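# Move handleless battery from UPS to spill tray upright

## Task

The marked battery no longer has its handle. Take it out of the open UPS and put it down in the spill tray so it ends standing upright. Two lifting hooks are available on the bench for this.

## Robot and tools

Robot: two six-joint UR7e-style arms, left_arm and right_arm, each ending in a two-finger parallel gripper that opens to 50 mm. In the scene frame the left base sits near (+0.028, +0.440, 0) m and the right near (+0.016, -0.394, 0) m, both turned only slightly about z. A camera stand stands behind the arms.

Frames: the scene frame has its origin at table-top height, halfway between the nominal bases, with +z up, +x pointing out over the table and the left arm on the +y side. Arm names do not match image left/right. Each arm reports its hand pose, velocities and wrist-camera pose in its own base frame, and its offsets use its own base axes; rotations turn about the Hand target point. Fixed cameras and the table use the scene frame. On the gripper, fingers point along its +z and close along its x; end_effector_position is the point between the pads, with fingertips 17.5 mm further out. A block juts about 10 cm toward the gripper's -y and rotates with it. Reported poses can be a few cm off.

The row: every command row holds 18 numbers, each from -1 to 1, always for both arms: left dx, dy, dz, rx, ry, rz, position, force_limit, speed, then the same nine for the right. The first six per arm are an offset (not a pose) from that arm's Hand target as it stood when the action or move began, in the arm's base axes; 1.0 equals 0.6 m or 180 degrees, and rx, ry, rz form one rotation vector. All zeros re-request the current Hand target; repeating a nonzero offset in a new call moves further. The three gripper numbers are absolute settings: position +1 is 50 mm open, about -0.65 closes the pads together, -1 grips until stopped; force_limit maps -1/0/+1 to roughly 20/102/185 N per pad; speed maps -1/0/+1 to 20/85/150 mm/s; both start at +1. A 0 there is a real command, so resend your previous gripper values to leave a gripper alone. A new force or speed only acts after a position change of at least 0.01; to soften a grip, open first.

Tools:
- execute_actions(actions, cameras): actions is a list of actions; each action is a table of up to 15 rows, one per 1/30 s step, and a short table repeats its last row. Every row counts from the action's start pose. Each action lasts 0.5 s. Images only come with an empty list or when cameras names them.
- move(target, speed, blend, stop_force, zero, blocking, cameras): target is one 18-number row or a list of up to 15 rows, all offsets measured from the same starting Hand targets, never from the previous row. speed is path top speed in m/s, 0.002 to 3.6, default 0.25 (turns up to twice that in rad/s), one value or one per target. blend is corner rounding in m per target; 0 means stop at each. stop_force (3 to 120 N, shared by both arms) ends an arm's path when its wrist sensor feels that much push against its motion; zero (default true) re-zeroes moving arms first. blocking=false returns after about 0.5 s while the move continues; it cannot be combined with stop_force. Paths are straight, ignore obstacles and the other arm, and are capped at 10 s.
- wait(seconds 0 to 10, cameras); stop(cameras) brakes a running move; zoom_image(camera, region [x0, y0, x1, y1] in pixels, at most 504 by 504) on one of cam_head_left, cam_head_right, cam_high, cam_low, cam_left_wrist, cam_right_wrist (each 896x504); zero_wrist_force(arm); read_manual(section); finished_scene(scene, 1 or 2) ends the scene irreversibly.

Results: position in metres, end_effector_quat_wxyz, linear and angular velocities; Hand target (the commanded pose after clipping, from which the next offsets count; the gripper often rests a little short of it); Tool commands; object_status (0 moving, 1 blocked while opening, 2 blocked while closing, meaning a grip, 3 at requested opening or pads met, usually nothing held); position_measured counts, opening about (250 - counts) x 0.202 mm; joint torques (include arm weight); Wrist force and Wrist torque in the end effector axes plus a peak line; step readings of position for actions. The move line gives an ending such as done, off_target, moving, held or fault, and limits=paced (pose clipped) or limits=held (steps withheld). Also watch for MOTOR HOT, OVER-TEMPERATURE FAULT and fault notes.

Cautions: orientation commands are clipped to 32 degrees from the measured orientation per step. An arm stops for 10 s if any joint's contact torque reaches its limit (138 N m big joints, 25.7 N m wrist joints; held weight counts) or outside force reaches about 150 N. Arms are stiff: aim only slightly past a contact, approach slowly, use stop_force, and leave it out when lifting off a surface. Keep the arms apart; the clearance check may hold a command but does not guarantee no contact, and pressing the arms together can fail the scene. Avoid paths near an arm's own base and wrist positions near its first joint's axis. Holding loads or stretching out heats motors; at 85 °C the arm brakes for 30 to 60 s. Do not drop parts, release moving ones, slam or hit fixed things, and never let anything end up off the table. Occasionally a loose object gets nudged by itself.

Each tool is called after "Call:" as name([rows], argument=value, ...), one row to a line, values as JSON.

## Session

Call:
execute_actions(actions=[])

Scene clock: 0.00 s.
left_arm: end_effector_position=(+0.4231, +0.1157, +0.1040) position_measured=3 object_status=3 end_effector_quat_wxyz=(+0.023, +0.986, -0.147, +0.079) | right_arm: end_effector_position=(+0.4593, +0.1778, +0.3026) position_measured=3 object_status=3 end_effector_quat_wxyz=(+0.684, +0.338, +0.639, -0.098)
Joint positions: left_arm=[0 -1.623 2.289 -2.385 -1.64 1.862] | right_arm=[4.392 -1.63 -1.97 -2.532 0.311 1.772]
Joint velocities: within noise
Joint torques (N m): no reading
Wrist force (N): no reading
Wrist torque (N m): no reading
Wrist force, peak (N): no reading
Hand target: left_arm +0.4231, +0.1157, +0.1040; +0.023, +0.986, -0.147, +0.079 | right_arm +0.4593, +0.1778, +0.3026; +0.684, +0.338, +0.639, -0.098
Tool commands: left_gripper/position=+1.0 left_gripper/force_limit=+1.0 left_gripper/speed=+1.0 right_gripper/position=+1.0 right_gripper/force_limit=+1.0 right_gripper/speed=+1.0

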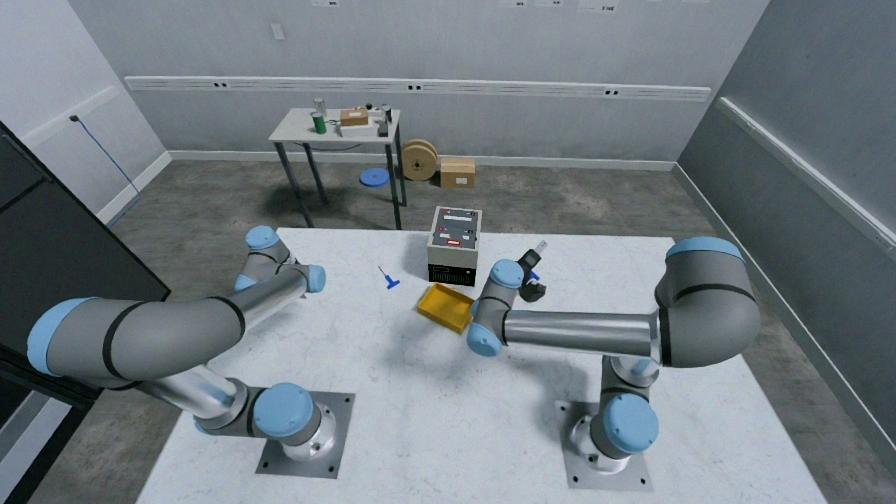

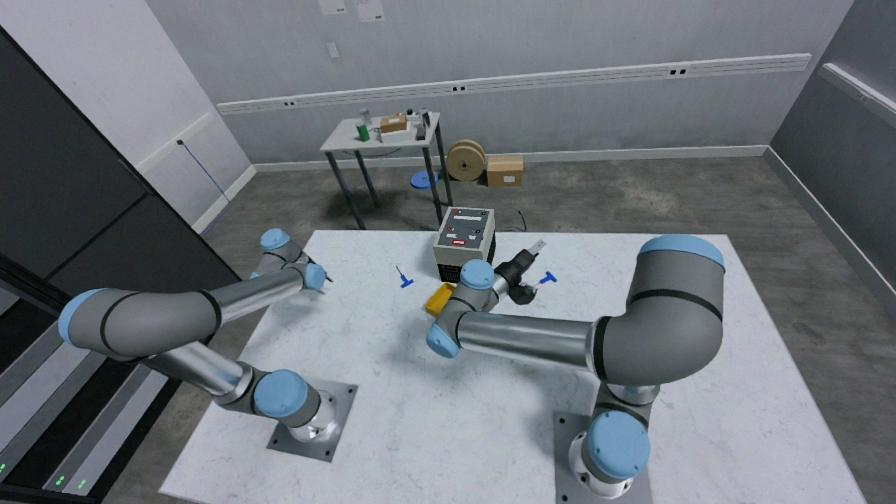

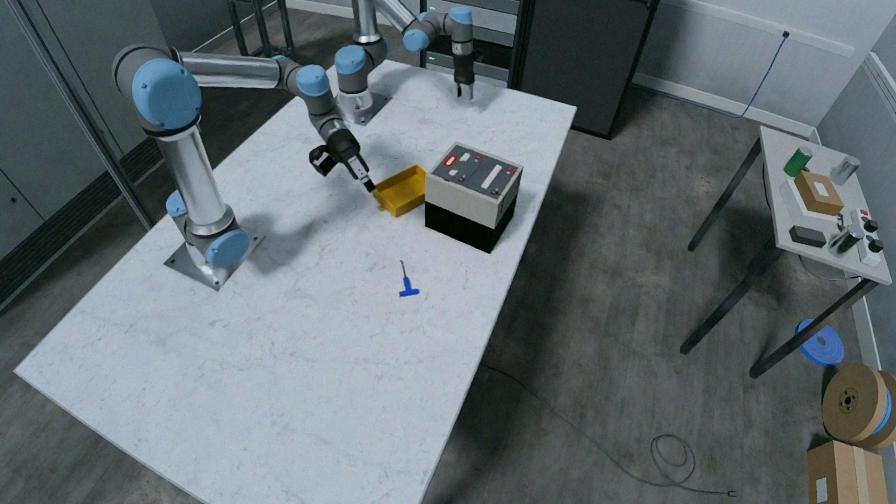

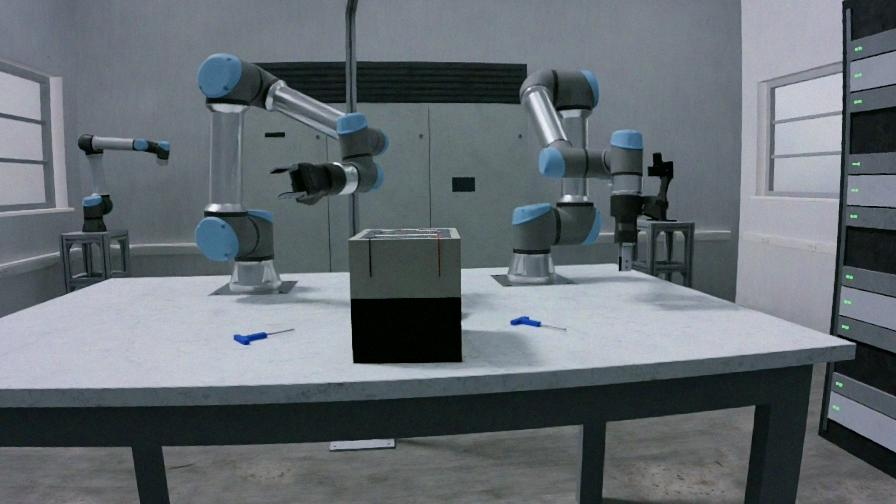

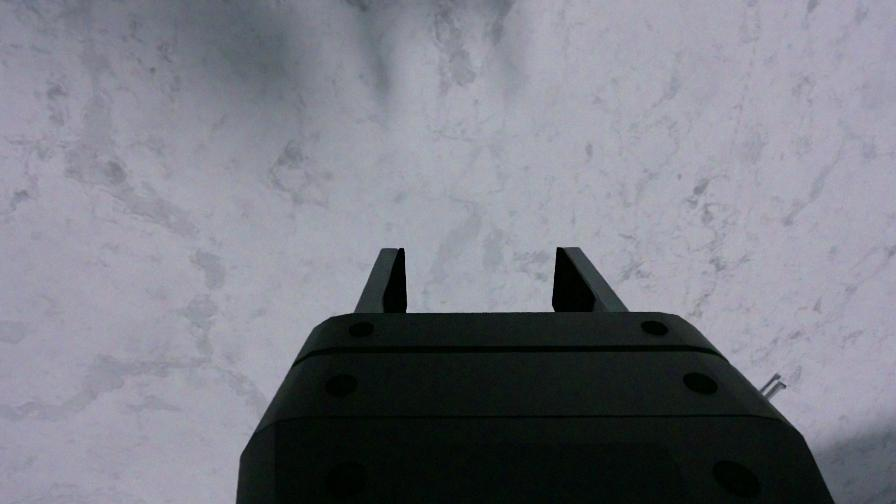

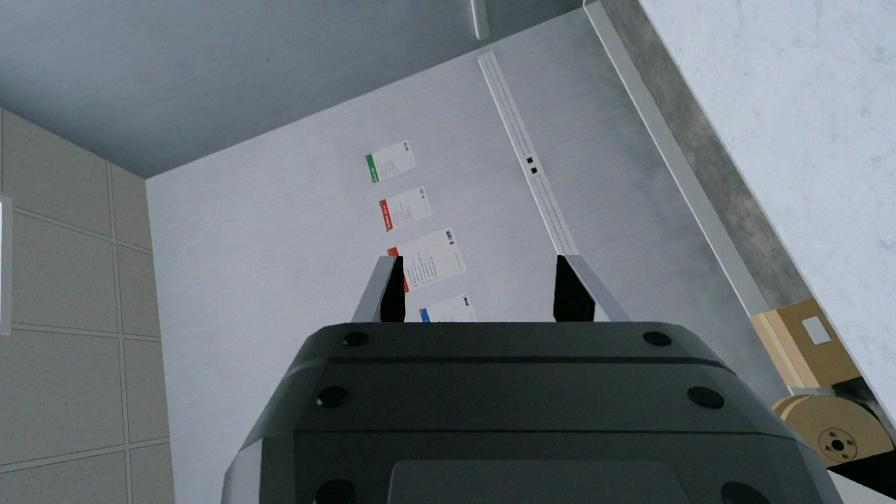

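Call:
zoom_image(camera="cam_head_left", region=[360, 190, 580, 340])

Call:
zoom_image(camera="cam_high", region=[360, 120, 560, 310])

Call:
zoom_image(camera="cam_low", region=[220, 200, 600, 380])

Call:
zoom_image(camera="cam_head_right", region=[380, 190, 600, 340])

Scaled by 2.291 from the camera's 896x504 image, which has a finer 1280x720 frame.

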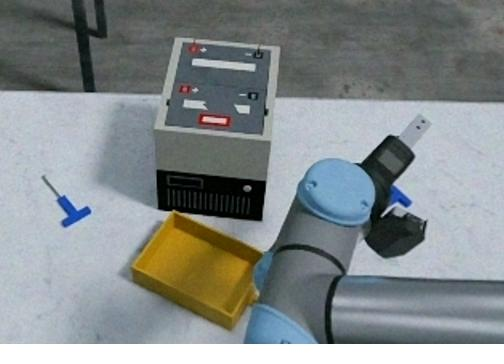

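Scaled by 2.520 from the camera's 896x504 image, which has a finer 1280x720 frame.

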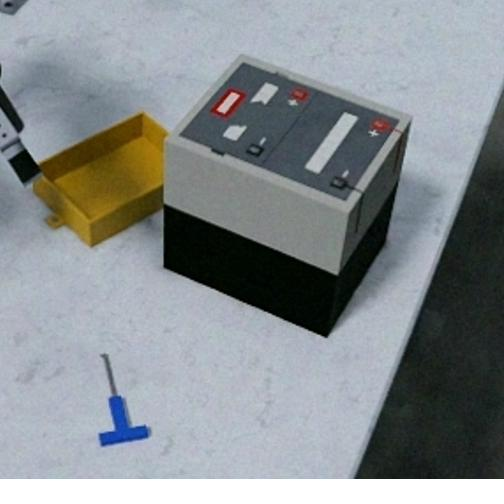

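Scaled by 1.326 from the camera's 896x504 image, which has a finer 1280x720 frame.

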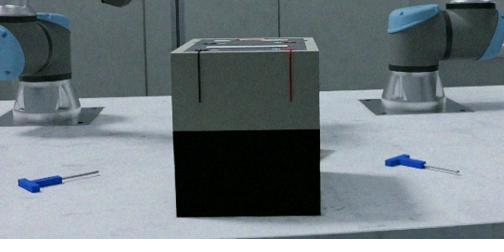

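Scaled by 2.291 from the camera's 896x504 image, which has a finer 1280x720 frame.

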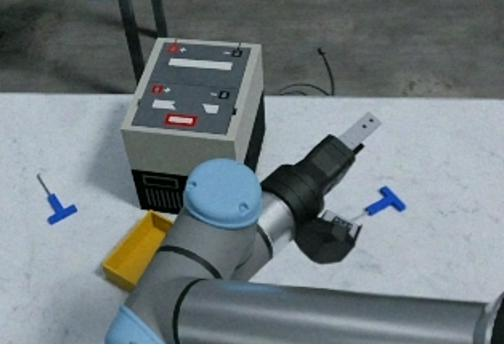

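Call:
move(target=[0.0,-0.467,0.5,0,0,0,1,0,1,-0.05,-0.08,0.12,0.071,0.497,0.246,1,0,1], speed=0.5, cameras=["cam_left_wrist","cam_right_wrist","cam_head_left"])

Scene clock: 43.10 s.
left_arm: end_effector_position=(+0.4232, -0.1645, +0.4038) position_measured=3 object_status=3 end_effector_quat_wxyz=(+0.023, +0.986, -0.147, +0.079) | right_arm: end_effector_position=(+0.4294, +0.1298, +0.3746) position_measured=3 object_status=3 end_effector_quat_wxyz=(-0.001, +0.000, +1.000, +0.000)
Joint positions: left_arm=[-0.694 -1.797 1.625 -1.557 -1.529 1.177] | right_arm=[3.736 -1.429 -1.583 -1.701 1.572 -0.977]
Joint torques (N m): left_arm=[-0.32 -24.29 -35.27 -3.88 -2.59 -0.51] | right_arm=[4.14 12.95 30.71 1.66 1.32 -1.7]
Wrist force (N): left_arm=[0.1 0.4 -0.5] | right_arm=[0.5 2.4 1.9]
Wrist torque (N m): left_arm=[0.05 -0.03 -0.09] | right_arm=[0.19 -0.01 -0.11]
Wrist force, peak (N): left_arm=[0.8 1.8 -2.0] | right_arm=[0.5 2.4 1.9]
Hand target: left_arm +0.4231, -0.1645, +0.4040; +0.023, +0.986, -0.147, +0.079 | right_arm +0.4293, +0.1298, +0.3746; -0.001, +0.000, +1.000, +0.000
Off the commanded pose: left_arm 0.000 m, 0 deg | right_arm 0.000 m, 0 deg.
move: done
Images, in order (width x height): cam_head_left 896x504, cam_left_wrist 896x504, cam_right_wrist 896x504.

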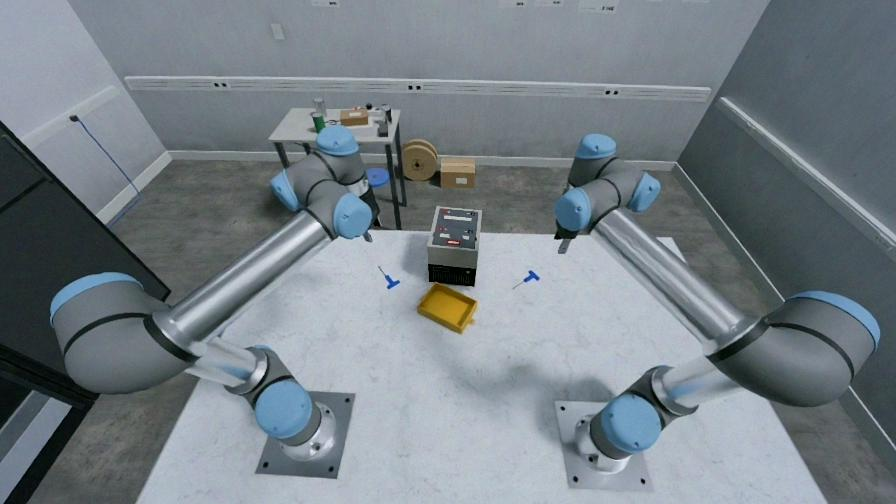

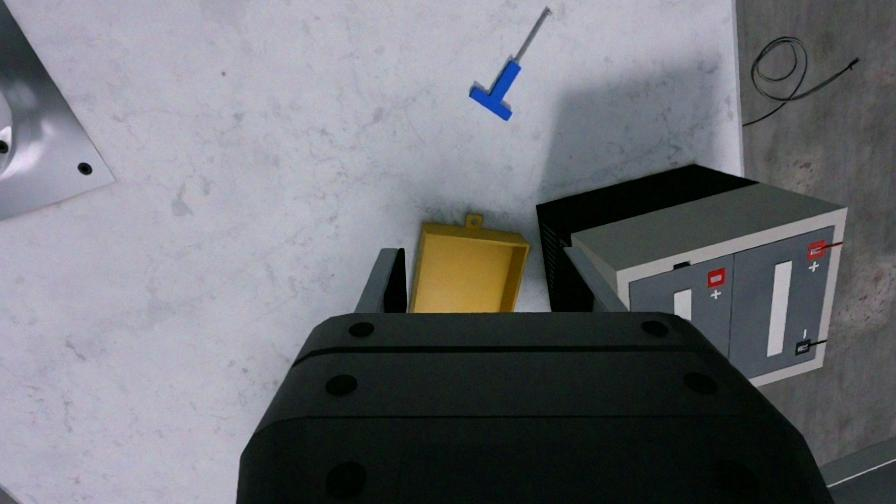

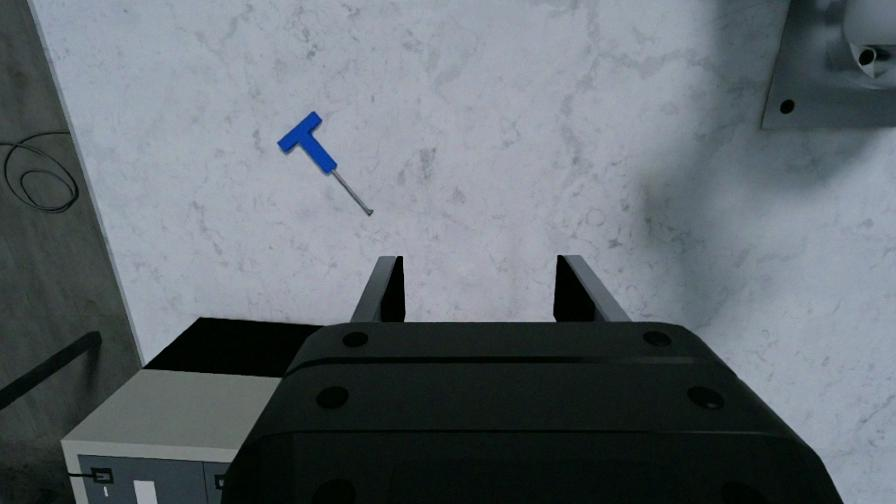

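Call:
zoom_image(camera="cam_left_wrist", region=[440, 0, 580, 130])

Call:
zoom_image(camera="cam_left_wrist", region=[520, 150, 860, 400])

Call:
zoom_image(camera="cam_right_wrist", region=[260, 100, 400, 230])

Call:
zoom_image(camera="cam_head_left", region=[410, 195, 500, 295])

Scaled by 3.600 from the camera's 896x504 image, which has a finer 1280x720 frame.

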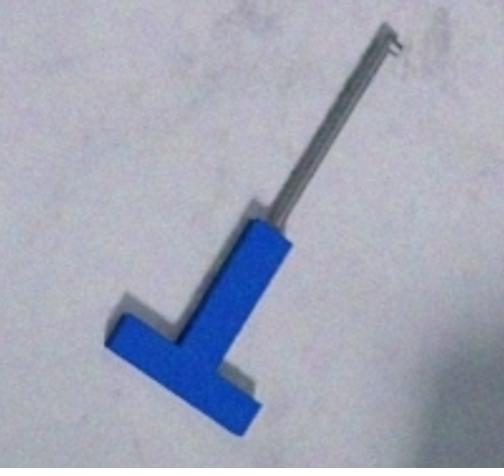

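Scaled by 1.482 from the camera's 896x504 image, which has a finer 1280x720 frame.

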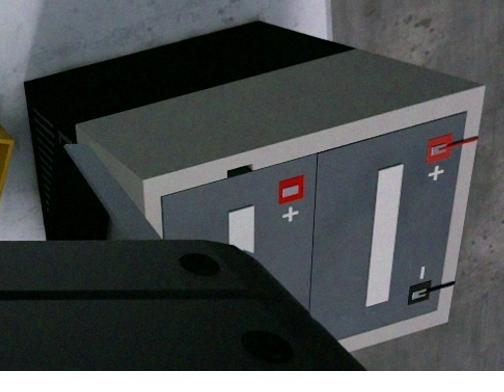

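Scaled by 3.600 from the camera's 896x504 image, which has a finer 1280x720 frame.

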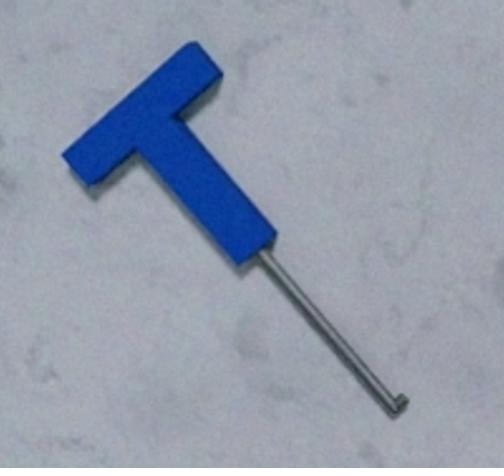

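Scaled by 5.040 from the camera's 896x504 image, which has a finer 1280x720 frame.

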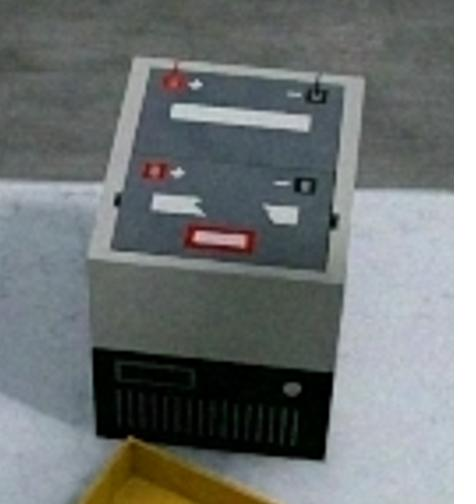

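Call:
move(target=[0.212,0.0355,-0.473,-0.0527,0.0462,0.815,1,0,1,0.2455,0.0053,-0.424,0,0,0.207,1,0,1], speed=0.5, cameras=["cam_left_wrist","cam_right_wrist","cam_high"])

Call:
zoom_image(camera="cam_left_wrist", region=[350, 0, 650, 300])

Call:
zoom_image(camera="cam_right_wrist", region=[350, 0, 650, 300])

Scene clock: 91.67 s.
left_arm: end_effector_position=(+0.5504, -0.1432, +0.1202) position_measured=3 object_status=3 end_effector_quat_wxyz=(+0.000, +0.421, +0.907, +0.000) | right_arm: end_effector_position=(+0.5767, +0.1329, +0.1202) position_measured=3 object_status=3 end_effector_quat_wxyz=(-0.001, -0.320, +0.948, +0.000)
Joint positions: left_arm=[-0.491 -1.305 1.82 -2.087 -1.571 -1.192] | right_arm=[3.595 -1.888 -1.75 -1.076 1.571 -1.768]
Joint torques (N m): left_arm=[-9.43 -41.26 -22.97 -1 2.93 -1.2] | right_arm=[10.34 42.97 16.71 1.59 1.47 1.81]
Wrist force (N): left_arm=[0.1 0.4 -0.5] | right_arm=[0.6 2.3 1.7]
Wrist torque (N m): left_arm=[0.05 -0.02 -0.03] | right_arm=[0.18 -0.03 -0.08]
Wrist force, peak (N): left_arm=[-0.1 0.5 -1.7] | right_arm=[0.1 2.3 2.9]
Hand target: left_arm +0.5503, -0.1432, +0.1202; +0.000, +0.421, +0.907, +0.000 | right_arm +0.5766, +0.1330, +0.1202; -0.001, -0.320, +0.947, +0.000
Off the commanded pose: left_arm 0.000 m, 0 deg | right_arm 0.000 m, 0 deg.
move: done
Images, in order (width x height): cam_high 896x504, cam_left_wrist 896x504, cam_right_wrist 896x504.

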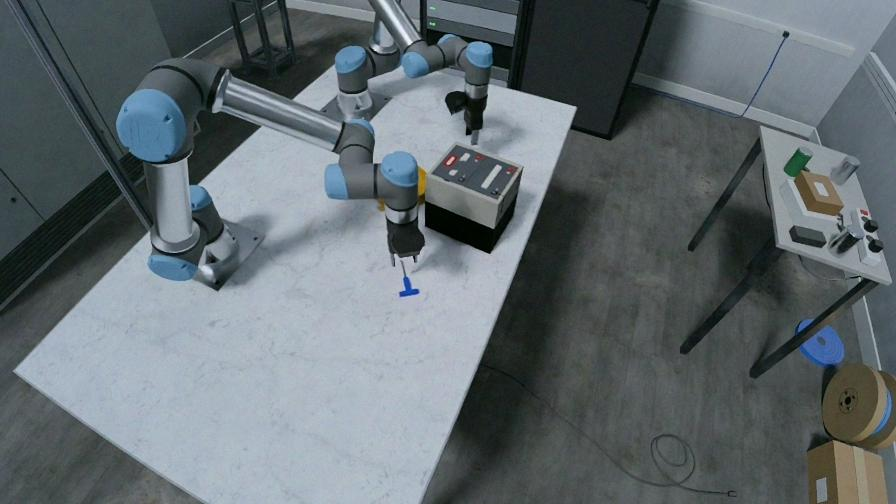

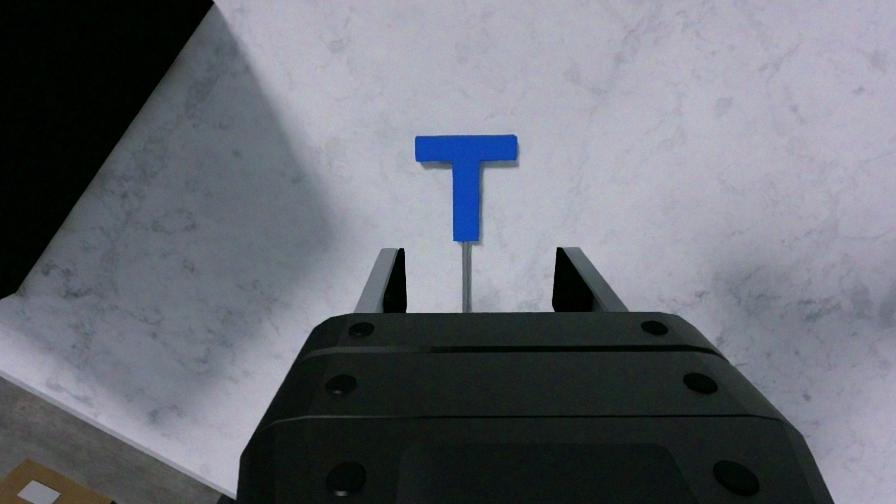

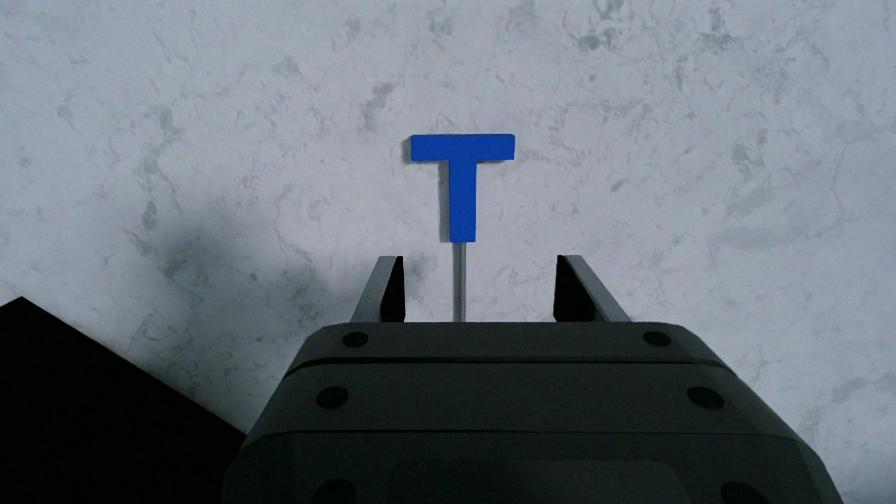

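Scaled by 1.680 from the camera's 896x504 image, which has a finer 1280x720 frame.

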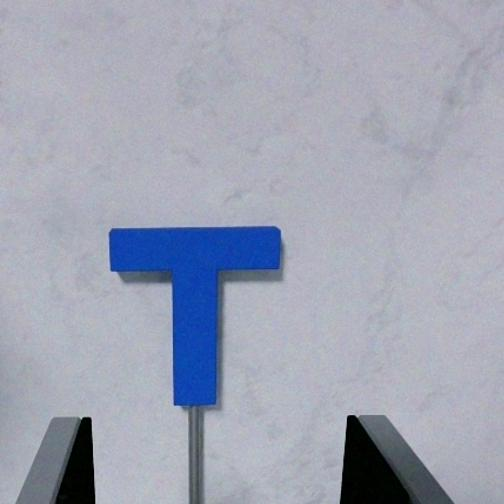

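Scaled by 1.680 from the camera's 896x504 image, which has a finer 1280x720 frame.

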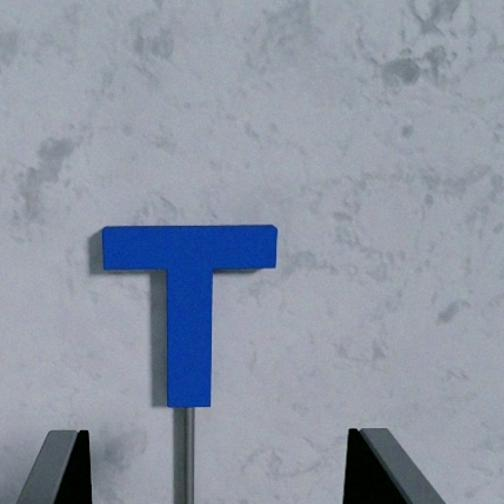

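Call:
move(target=[-0.0077,-0.0065,-0.133,0,0,0,0.2,0,1,0.0088,-0.0068,-0.133,0,0,0,0.2,0,1], speed=0.3)

Call:
move(target=[0,0,-0.05,0,0,0,0.2,0,1,0,0,-0.05,0,0,0,0.2,0,1], speed=0.02, stop_force=6, cameras=["cam_left_wrist","cam_right_wrist"])

Scene clock: 113.40 s.
left_arm: end_effector_position=(+0.5457, -0.1472, +0.0404) position_measured=123 object_status=3 end_effector_quat_wxyz=(+0.000, +0.421, +0.907, +0.000) | right_arm: end_effector_position=(+0.5819, +0.1288, +0.0405) position_measured=123 object_status=3 end_effector_quat_wxyz=(-0.001, -0.320, +0.947, +0.000)
Joint positions: left_arm=[-0.501 -1.198 1.919 -2.292 -1.571 -1.202] | right_arm=[3.585 -2.004 -1.824 -0.886 1.571 -1.779]
Joint torques (N m): left_arm=[9 -32.38 -19.83 -4.81 0.69 1.2] | right_arm=[10.7 32.21 20.36 4.85 -0.14 1.84]
Wrist force (N): left_arm=[0.4 0.2 -0.4] | right_arm=[0.5 2.3 1.7]
Wrist torque (N m): left_arm=[0.00 -0.05 0.04] | right_arm=[0.16 -0.01 0.01]
Wrist force, peak (N): left_arm=[0.3 0.6 -3.3] | right_arm=[0.3 2.2 4.6]
Hand target: left_arm +0.5457, -0.1471, +0.0404; +0.000, +0.421, +0.907, +0.000 | right_arm +0.5819, +0.1289, +0.0404; -0.001, -0.320, +0.947, +0.000
Off the commanded pose: left_arm 0.000 m, 0 deg | right_arm 0.000 m, 0 deg.
move: done

Scene clock: 115.70 s.
left_arm: end_effector_position=(+0.5457, -0.1471, +0.0180) position_measured=123 object_status=3 end_effector_quat_wxyz=(+0.000, +0.421, +0.907, +0.000) | right_arm: end_effector_position=(+0.5819, +0.1289, +0.0193) position_measured=123 object_status=3 end_effector_quat_wxyz=(-0.001, -0.320, +0.947, +0.000)
Joint positions: left_arm=[-0.501 -1.16 1.937 -2.349 -1.571 -1.202] | right_arm=[3.585 -2.037 -1.841 -0.836 1.571 -1.778]
Joint torques (N m): left_arm=[-0.45 -37.27 -15.4 2.47 1.46 0.81] | right_arm=[9.01 50.57 22.94 4.64 -0.73 2.31]
Wrist force (N): left_arm=[-5.8 2.7 -19.3] | right_arm=[0.3 1.7 0.6]
Wrist torque (N m): left_arm=[0.02 -0.38 0.01] | right_arm=[0.13 -0.05 0.01]
Wrist force, peak (N): left_arm=[23.5 -12.7 -84.3] | right_arm=[10.2 6.2 -39.2]
Hand target: left_arm +0.5457, -0.1471, +0.0180; +0.000, +0.421, +0.907, +0.000 (not the last commanded pose) | right_arm +0.5819, +0.1289, +0.0193; -0.001, -0.320, +0.947, +0.000 (not the last commanded pose)
Off the commanded pose: left_arm 0.008 m, 0 deg | right_arm 0.009 m, 0 deg.
move: contact (left_arm, right_arm)
Images, in order (width x height): cam_left_wrist 896x504, cam_right_wrist 896x504.

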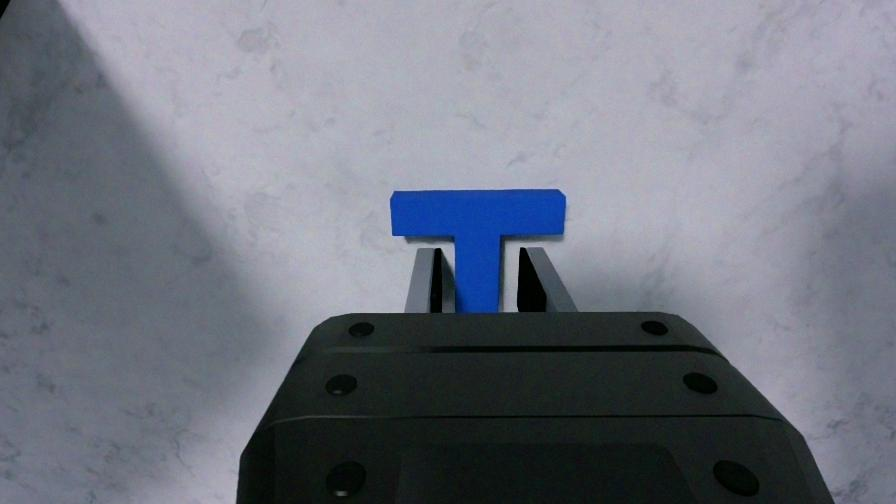

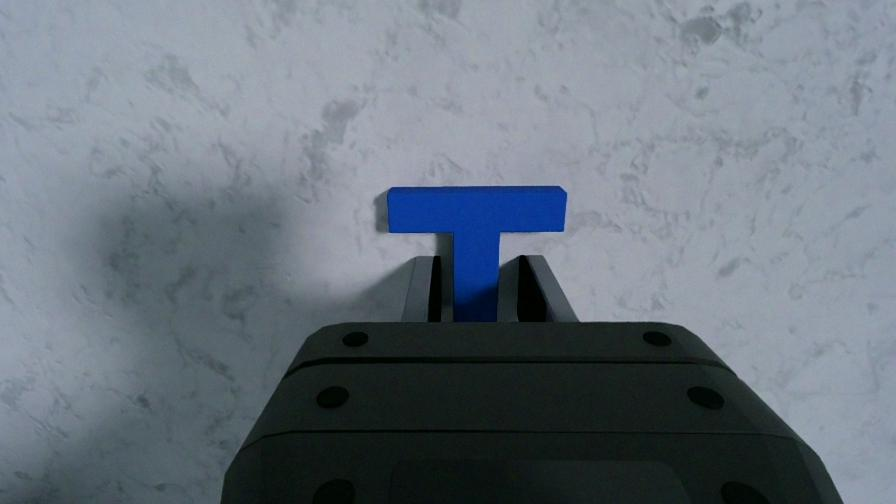

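Call:
move([
  [0,0,0.003,0,0,0,0.2,0,1,0,0,0.003,0,0,0,0.2,0,1],
  [0,0,0.003,0,0,0,-1,0,-0.5,0,0,0.003,0,0,0,-1,0,-0.5],
  [0,0,0.5,0,0,0,-1,0,-0.5,0,0,0.5,0,0,0,-1,0,-0.5],
], speed=0.3, cameras=["cam_left_wrist","cam_right_wrist","cam_low","cam_high"])

Call:
zoom_image(camera="cam_low", region=[150, 50, 700, 350])

Scene clock: 124.17 s.
left_arm: end_effector_position=(+0.5458, -0.1471, +0.3178) position_measured=188 object_status=2 end_effector_quat_wxyz=(+0.000, +0.421, +0.907, +0.000) | right_arm: end_effector_position=(+0.5820, +0.1290, +0.3192) position_measured=187 object_status=2 end_effector_quat_wxyz=(-0.001, -0.320, +0.947, +0.000)
Joint positions: left_arm=[-0.501 -1.436 1.453 -1.589 -1.571 -1.202] | right_arm=[3.585 -1.783 -1.357 -1.574 1.571 -1.778]
Joint torques (N m): left_arm=[-8.87 -41.05 -34.79 -0.79 -2.8 0.47] | right_arm=[12.93 46.11 29.76 0.95 1.27 2.52]
Wrist force (N): left_arm=[0.5 0.1 -0.4] | right_arm=[0.5 2.2 2.5]
Wrist torque (N m): left_arm=[-0.01 -0.08 0.01] | right_arm=[0.15 -0.01 0.01]
Wrist force, peak (N): left_arm=[-4.9 2.1 -19.9] | right_arm=[0.5 2.3 6.6]
Hand target: left_arm +0.5457, -0.1471, +0.3180; +0.000, +0.421, +0.907, +0.000 | right_arm +0.5819, +0.1289, +0.3193; -0.001, -0.320, +0.947, +0.000
Off the commanded pose: left_arm 0.000 m, 0 deg | right_arm 0.000 m, 0 deg.
move: done
Images, in order (width x height): cam_high 896x504, cam_low 896x504, cam_left_wrist 896x504, cam_right_wrist 896x504.

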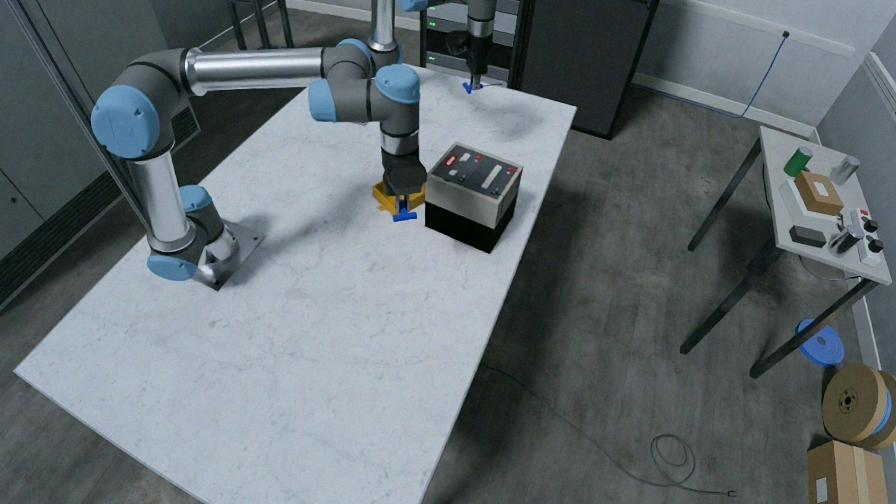

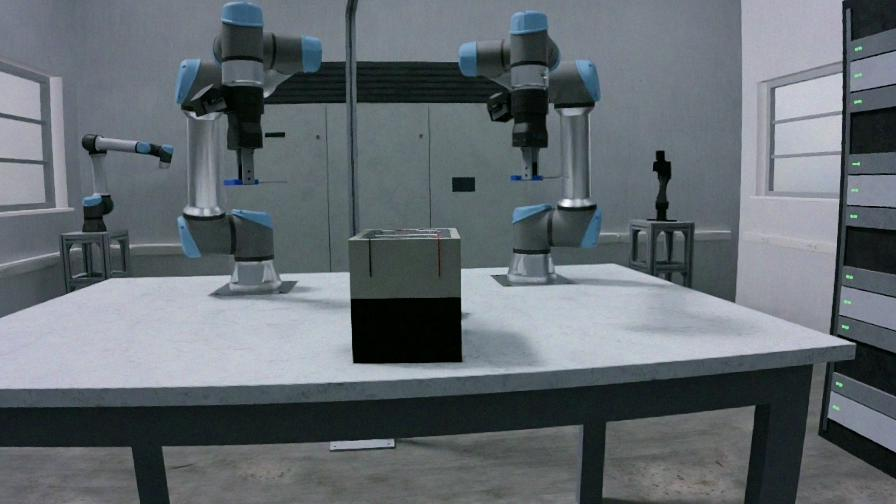

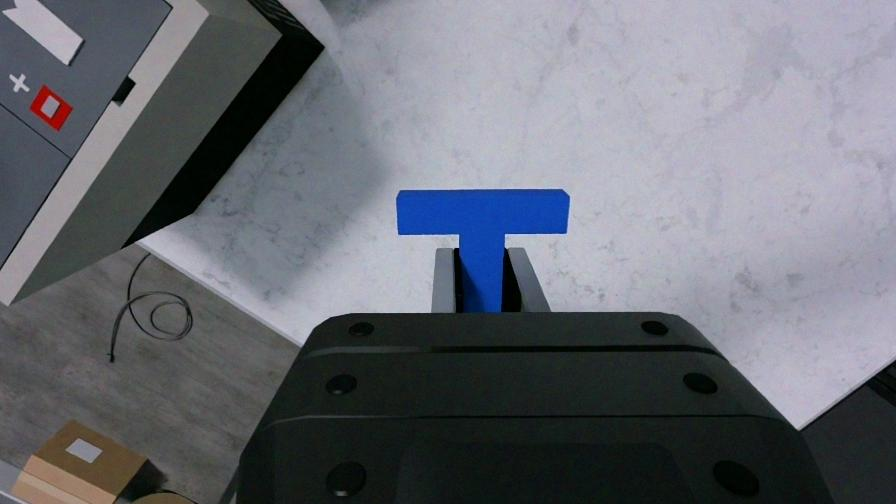

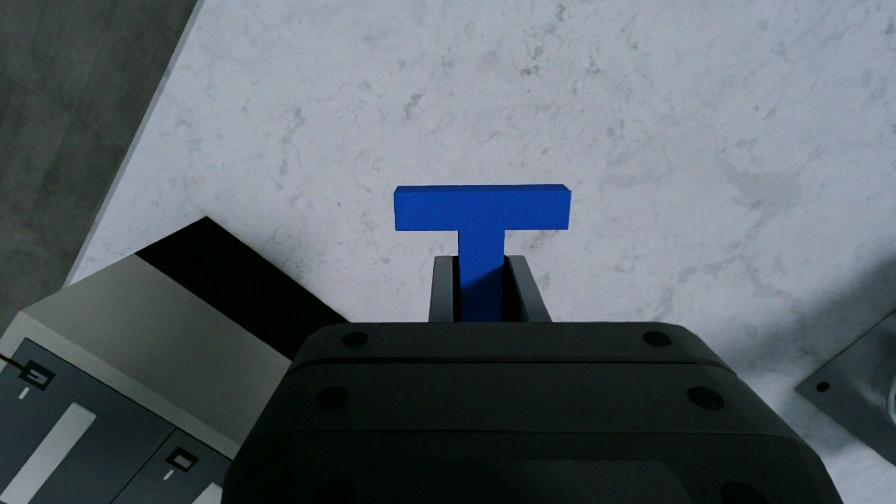

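Region (150, 50, 700, 350) is 550x300 pixels. A region can be at most 504 by 504 pixels.

Call:
zoom_image(camera="cam_low", region=[215, 150, 305, 200])

Call:
zoom_image(camera="cam_low", region=[500, 150, 590, 200])

Call:
zoom_image(camera="cam_left_wrist", region=[0, 0, 220, 200])

Scaled by 5.600 from the camera's 896x504 image, which has a finer 1280x720 frame.

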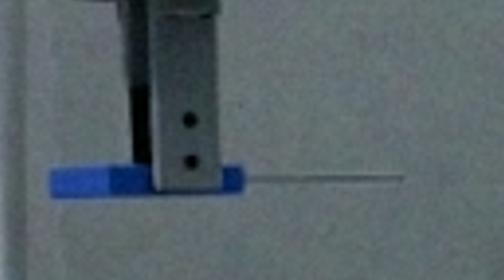

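Scaled by 5.600 from the camera's 896x504 image, which has a finer 1280x720 frame.

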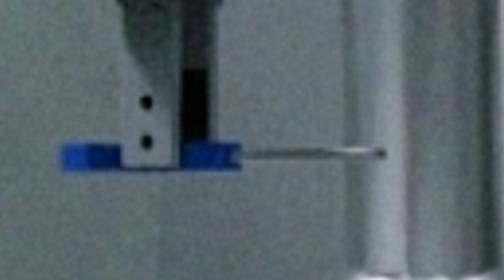

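Scaled by 2.291 from the camera's 896x504 image, which has a finer 1280x720 frame.

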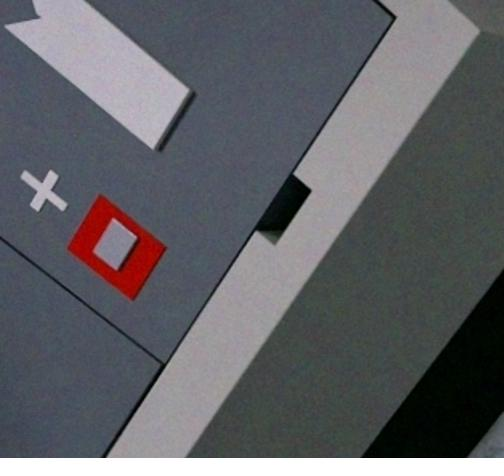

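Call:
move([
  [-0.489,-0.6135,0,0,0,0.777,-1,0,-0.5,0,0,0,0,0,0,-1,0,-0.5],
  [-0.489,-0.6135,-0.48,0,0,0.777,-1,0,-0.5,0,0,0,0,0,0,-1,0,-0.5],
], speed=0.6, blend=[0.03,0])

Call:
move(target=[0,0,-0.03,0,0,0,-1,0,-0.5,0,0,0,0,0,0,-1,0,-0.5], speed=0.02, stop_force=6, cameras=["cam_right_wrist","cam_head_left","cam_low"])

Scene clock: 171.33 s.
left_arm: end_effector_position=(+0.2523, -0.5153, +0.0301) position_measured=188 object_status=2 end_effector_quat_wxyz=(+0.000, +0.707, -0.707, +0.000) end_effector_velocity=(+0.000, +0.000, -0.002) end_effector_angular_velocity=(-0.001, +0.000, +0.000) | right_arm: end_effector_position=(+0.5819, +0.1289, +0.3193) position_measured=187 object_status=2 end_effector_quat_wxyz=(-0.001, -0.320, +0.947, +0.000)
Joint positions: left_arm=[-1.35 -1.164 1.901 -2.307 -1.571 -4.492] | right_arm=[3.585 -1.783 -1.357 -1.574 1.571 -1.778]
Joint velocities: left_arm=[0 0.003 0.001 -0.005 0 0] | right_arm=[within noise]
Joint torques (N m): left_arm=[8.82 -28.8 -14.68 -5.26 3 0.46] | right_arm=[11.08 42.76 31.08 1.29 1.27 2.25]
Wrist force (N): left_arm=[0.5 -0.1 -0.5] | right_arm=[0.7 2.1 2.6]
Wrist torque (N m): left_arm=[-0.01 -0.07 -0.10] | right_arm=[0.14 -0.03 0.00]
Wrist force, peak (N): left_arm=[1.9 1.4 -4.4] | right_arm=[0.7 2.4 2.6]
Hand target: left_arm +0.2523, -0.5152, +0.0300; +0.000, +0.707, -0.707, +0.000 | right_arm +0.5819, +0.1289, +0.3193; -0.001, -0.320, +0.947, +0.000
Off the commanded pose: left_arm 0.000 m, 0 deg | right_arm 0.000 m, 0 deg.
move: done

Scene clock: 173.00 s.
left_arm: end_effector_position=(+0.2523, -0.5152, +0.0198) position_measured=188 object_status=2 end_effector_quat_wxyz=(+0.000, +0.707, -0.707, +0.000) | right_arm: end_effector_position=(+0.5819, +0.1289, +0.3193) position_measured=187 object_status=2 end_effector_quat_wxyz=(-0.001, -0.320, +0.947, +0.000)
Joint positions: left_arm=[-1.35 -1.147 1.909 -2.333 -1.571 -4.492] | right_arm=[3.585 -1.783 -1.357 -1.574 1.571 -1.778]
Joint torques (N m): left_arm=[0.35 -48.78 -26.49 -1.03 3.02 -0.72] | right_arm=[12.59 42.67 30.07 1.36 1.38 2.16]
Wrist force (N): left_arm=[1.4 -0.3 -2.3] | right_arm=[0.7 2.3 2.5]
Wrist torque (N m): left_arm=[-0.03 -0.04 -0.09] | right_arm=[0.17 -0.04 0.01]
Wrist force, peak (N): left_arm=[-22.2 8.8 -56.8] | right_arm=[0.4 2.5 2.6]
Hand target: left_arm +0.2523, -0.5152, +0.0198; +0.000, +0.707, -0.707, +0.000 (not the last commanded pose) | right_arm +0.5819, +0.1289, +0.3193; -0.001, -0.320, +0.947, +0.000
Off the commanded pose: left_arm 0.008 m, 0 deg | right_arm 0.000 m, 0 deg.
move: contact (left_arm)
Images, in order (width x height): cam_head_left 896x504, cam_low 896x504, cam_right_wrist 896x504.

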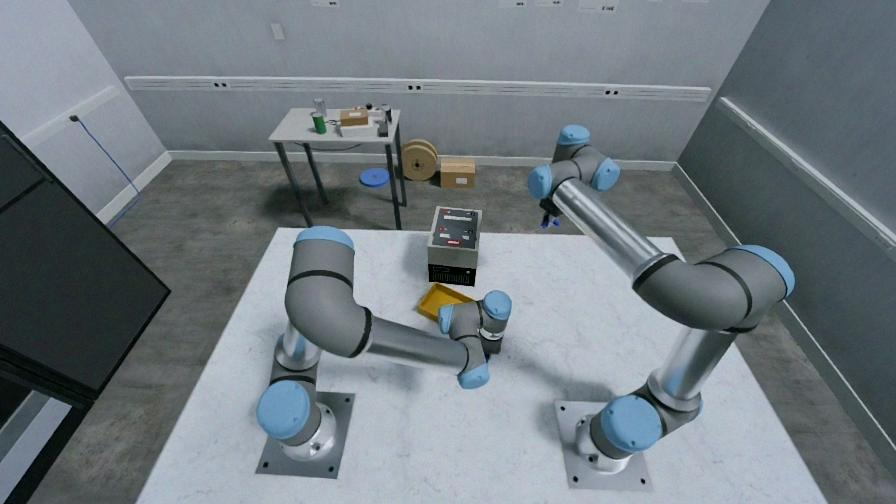

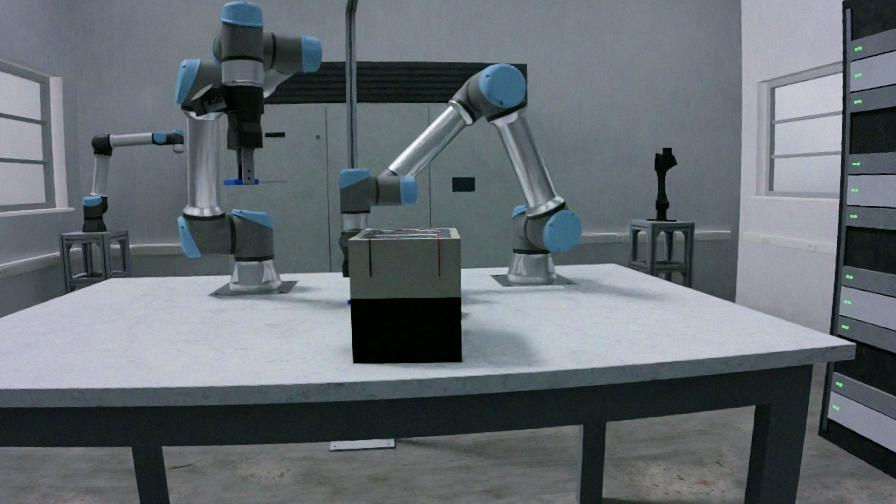

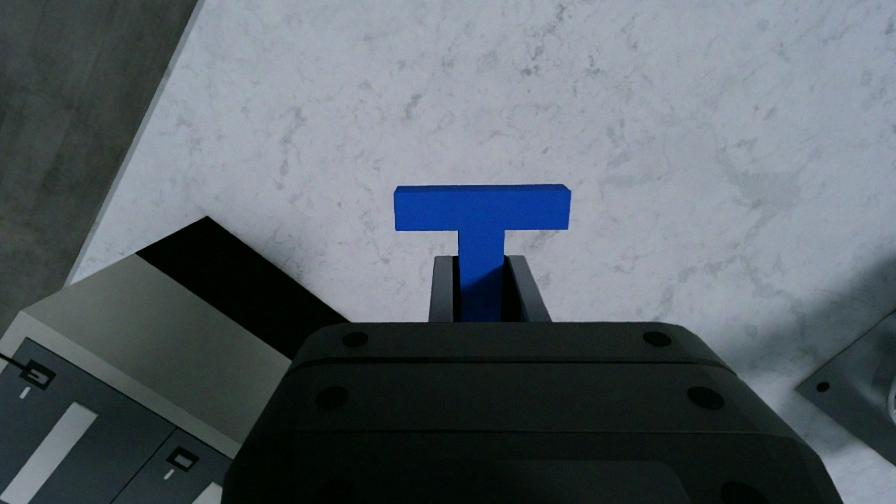

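Call:
move([
  [0,0,0.001,0,0,0,0.3,0,0.5,0,0,0,0,0,0,-1,0,-0.5],
  [0,0,0.5,0,0,0,0.3,0,0.5,0,0,0,0,0,0,-1,0,-0.5],
  [0.25,0.8,0.5,0,0,0,0.3,0,0.5,-0.5575,0.581,0,0,0,0.293,-1,0,-0.5],
], speed=0.6, blend=[0,0.03,0])

Call:
move(target=[0,0,0,0,0,0,0.3,0,0.5,0,0,-0.4805,0,0,0,-1,0,-0.5], speed=0.3, cameras=["cam_right_wrist"])

Call:
move(target=[0,0,0,0,0,0,0.3,0,0.5,0,0,-0.03,0,0,0,-1,0,-0.5], speed=0.02, stop_force=6)

Scene clock: 187.43 s.
left_arm: end_effector_position=(+0.4023, -0.0353, +0.3198) position_measured=107 object_status=3 end_effector_quat_wxyz=(+0.000, +0.707, -0.707, +0.000) | right_arm: end_effector_position=(+0.2475, +0.4774, +0.3193) position_measured=187 object_status=2 end_effector_quat_wxyz=(+0.001, +0.707, -0.707, +0.000)
Joint positions: left_arm=[-0.424 -1.834 1.819 -1.555 -1.57 -3.566] | right_arm=[4.485 -1.641 -1.521 -1.552 1.571 -1.799]
Joint torques (N m): left_arm=[8.35 -14.63 -25.04 -0.88 2.98 1.13] | right_arm=[12.06 25.27 29.81 4.81 0.43 2.34]
Wrist force (N): left_arm=[0.8 -0.5 -1.0] | right_arm=[0.5 2.4 2.3]
Wrist torque (N m): left_arm=[-0.09 -0.15 -0.06] | right_arm=[0.19 0.00 -0.03]
Wrist force, peak (N): left_arm=[2.4 0.9 -5.0] | right_arm=[-2.3 6.3 2.2]
Hand target: left_arm +0.4023, -0.0352, +0.3198; +0.000, +0.707, -0.707, +0.000 | right_arm +0.2474, +0.4775, +0.3193; +0.001, +0.707, -0.707, +0.000
Off the commanded pose: left_arm 0.000 m, 0 deg | right_arm 0.000 m, 0 deg.
move: done

Scene clock: 188.93 s.
left_arm: end_effector_position=(+0.4023, -0.0352, +0.3198) position_measured=107 object_status=3 end_effector_quat_wxyz=(+0.000, +0.707, -0.707, +0.000) | right_arm: end_effector_position=(+0.2474, +0.4776, +0.0311) position_measured=187 object_status=2 end_effector_quat_wxyz=(+0.001, +0.707, -0.707, +0.000)
Joint positions: left_arm=[-0.424 -1.834 1.819 -1.555 -1.57 -3.566] | right_arm=[4.485 -1.908 -2.005 -0.801 1.571 -1.799]
Joint torques (N m): left_arm=[8.28 -7.51 -30.3 -0.75 2.99 -0.89] | right_arm=[-11.1 25.39 10.97 5.66 -1.42 -2.49]
Wrist force (N): left_arm=[0.8 -0.4 -1.1] | right_arm=[0.6 2.4 2.6]
Wrist torque (N m): left_arm=[-0.06 -0.14 -0.06] | right_arm=[0.19 -0.03 -0.06]
Wrist force, peak (N): left_arm=[1.1 -0.5 -1.1] | right_arm=[0.6 2.3 6.2]
Hand target: left_arm +0.4023, -0.0352, +0.3198; +0.000, +0.707, -0.707, +0.000 | right_arm +0.2474, +0.4775, +0.0310; +0.001, +0.707, -0.707, +0.000
Off the commanded pose: left_arm 0.000 m, 0 deg | right_arm 0.000 m, 0 deg.
move: done
Images, in order (width x height): cam_right_wrist 896x504.

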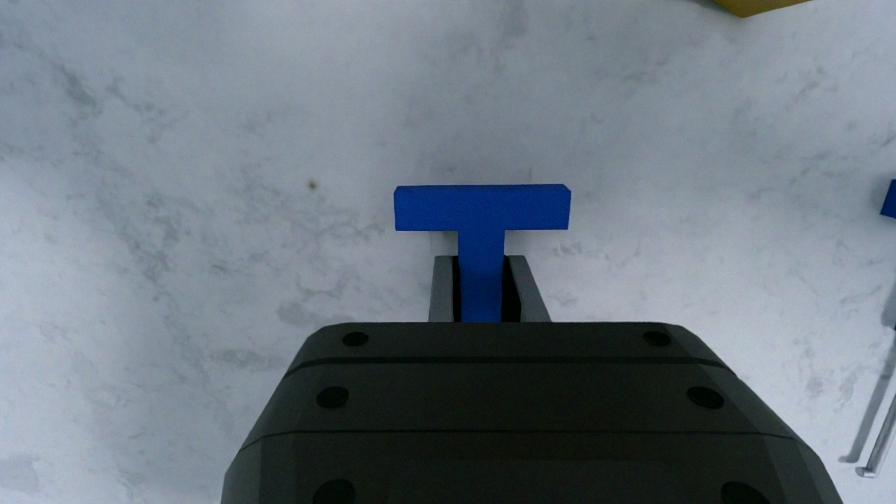

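Scene clock: 190.63 s.
left_arm: end_effector_position=(+0.4023, -0.0352, +0.3198) position_measured=107 object_status=3 end_effector_quat_wxyz=(+0.000, +0.707, -0.707, +0.000) | right_arm: end_effector_position=(+0.2474, +0.4775, +0.0210) position_measured=187 object_status=2 end_effector_quat_wxyz=(+0.001, +0.707, -0.707, +0.000)
Joint positions: left_arm=[-0.424 -1.834 1.819 -1.555 -1.57 -3.566] | right_arm=[4.485 -1.926 -2.013 -0.775 1.571 -1.799]
Joint torques (N m): left_arm=[7.98 -7.22 -32.86 -0.82 2.85 -0.98] | right_arm=[0.98 45.55 24.65 1.91 -0.67 -2.41]
Wrist force (N): left_arm=[0.8 -0.6 -1.1] | right_arm=[1.8 1.9 1.9]
Wrist torque (N m): left_arm=[-0.11 -0.14 -0.06] | right_arm=[0.12 -0.22 -0.06]
Wrist force, peak (N): left_arm=[1.1 -0.6 -1.2] | right_arm=[26.2 14.8 -58.4]
Hand target: left_arm +0.4023, -0.0352, +0.3198; +0.000, +0.707, -0.707, +0.000 | right_arm +0.2474, +0.4775, +0.0210; +0.001, +0.707, -0.707, +0.000 (not the last commanded pose)
Off the commanded pose: left_arm 0.000 m, 0 deg | right_arm 0.008 m, 0 deg.
move: contact (right_arm)


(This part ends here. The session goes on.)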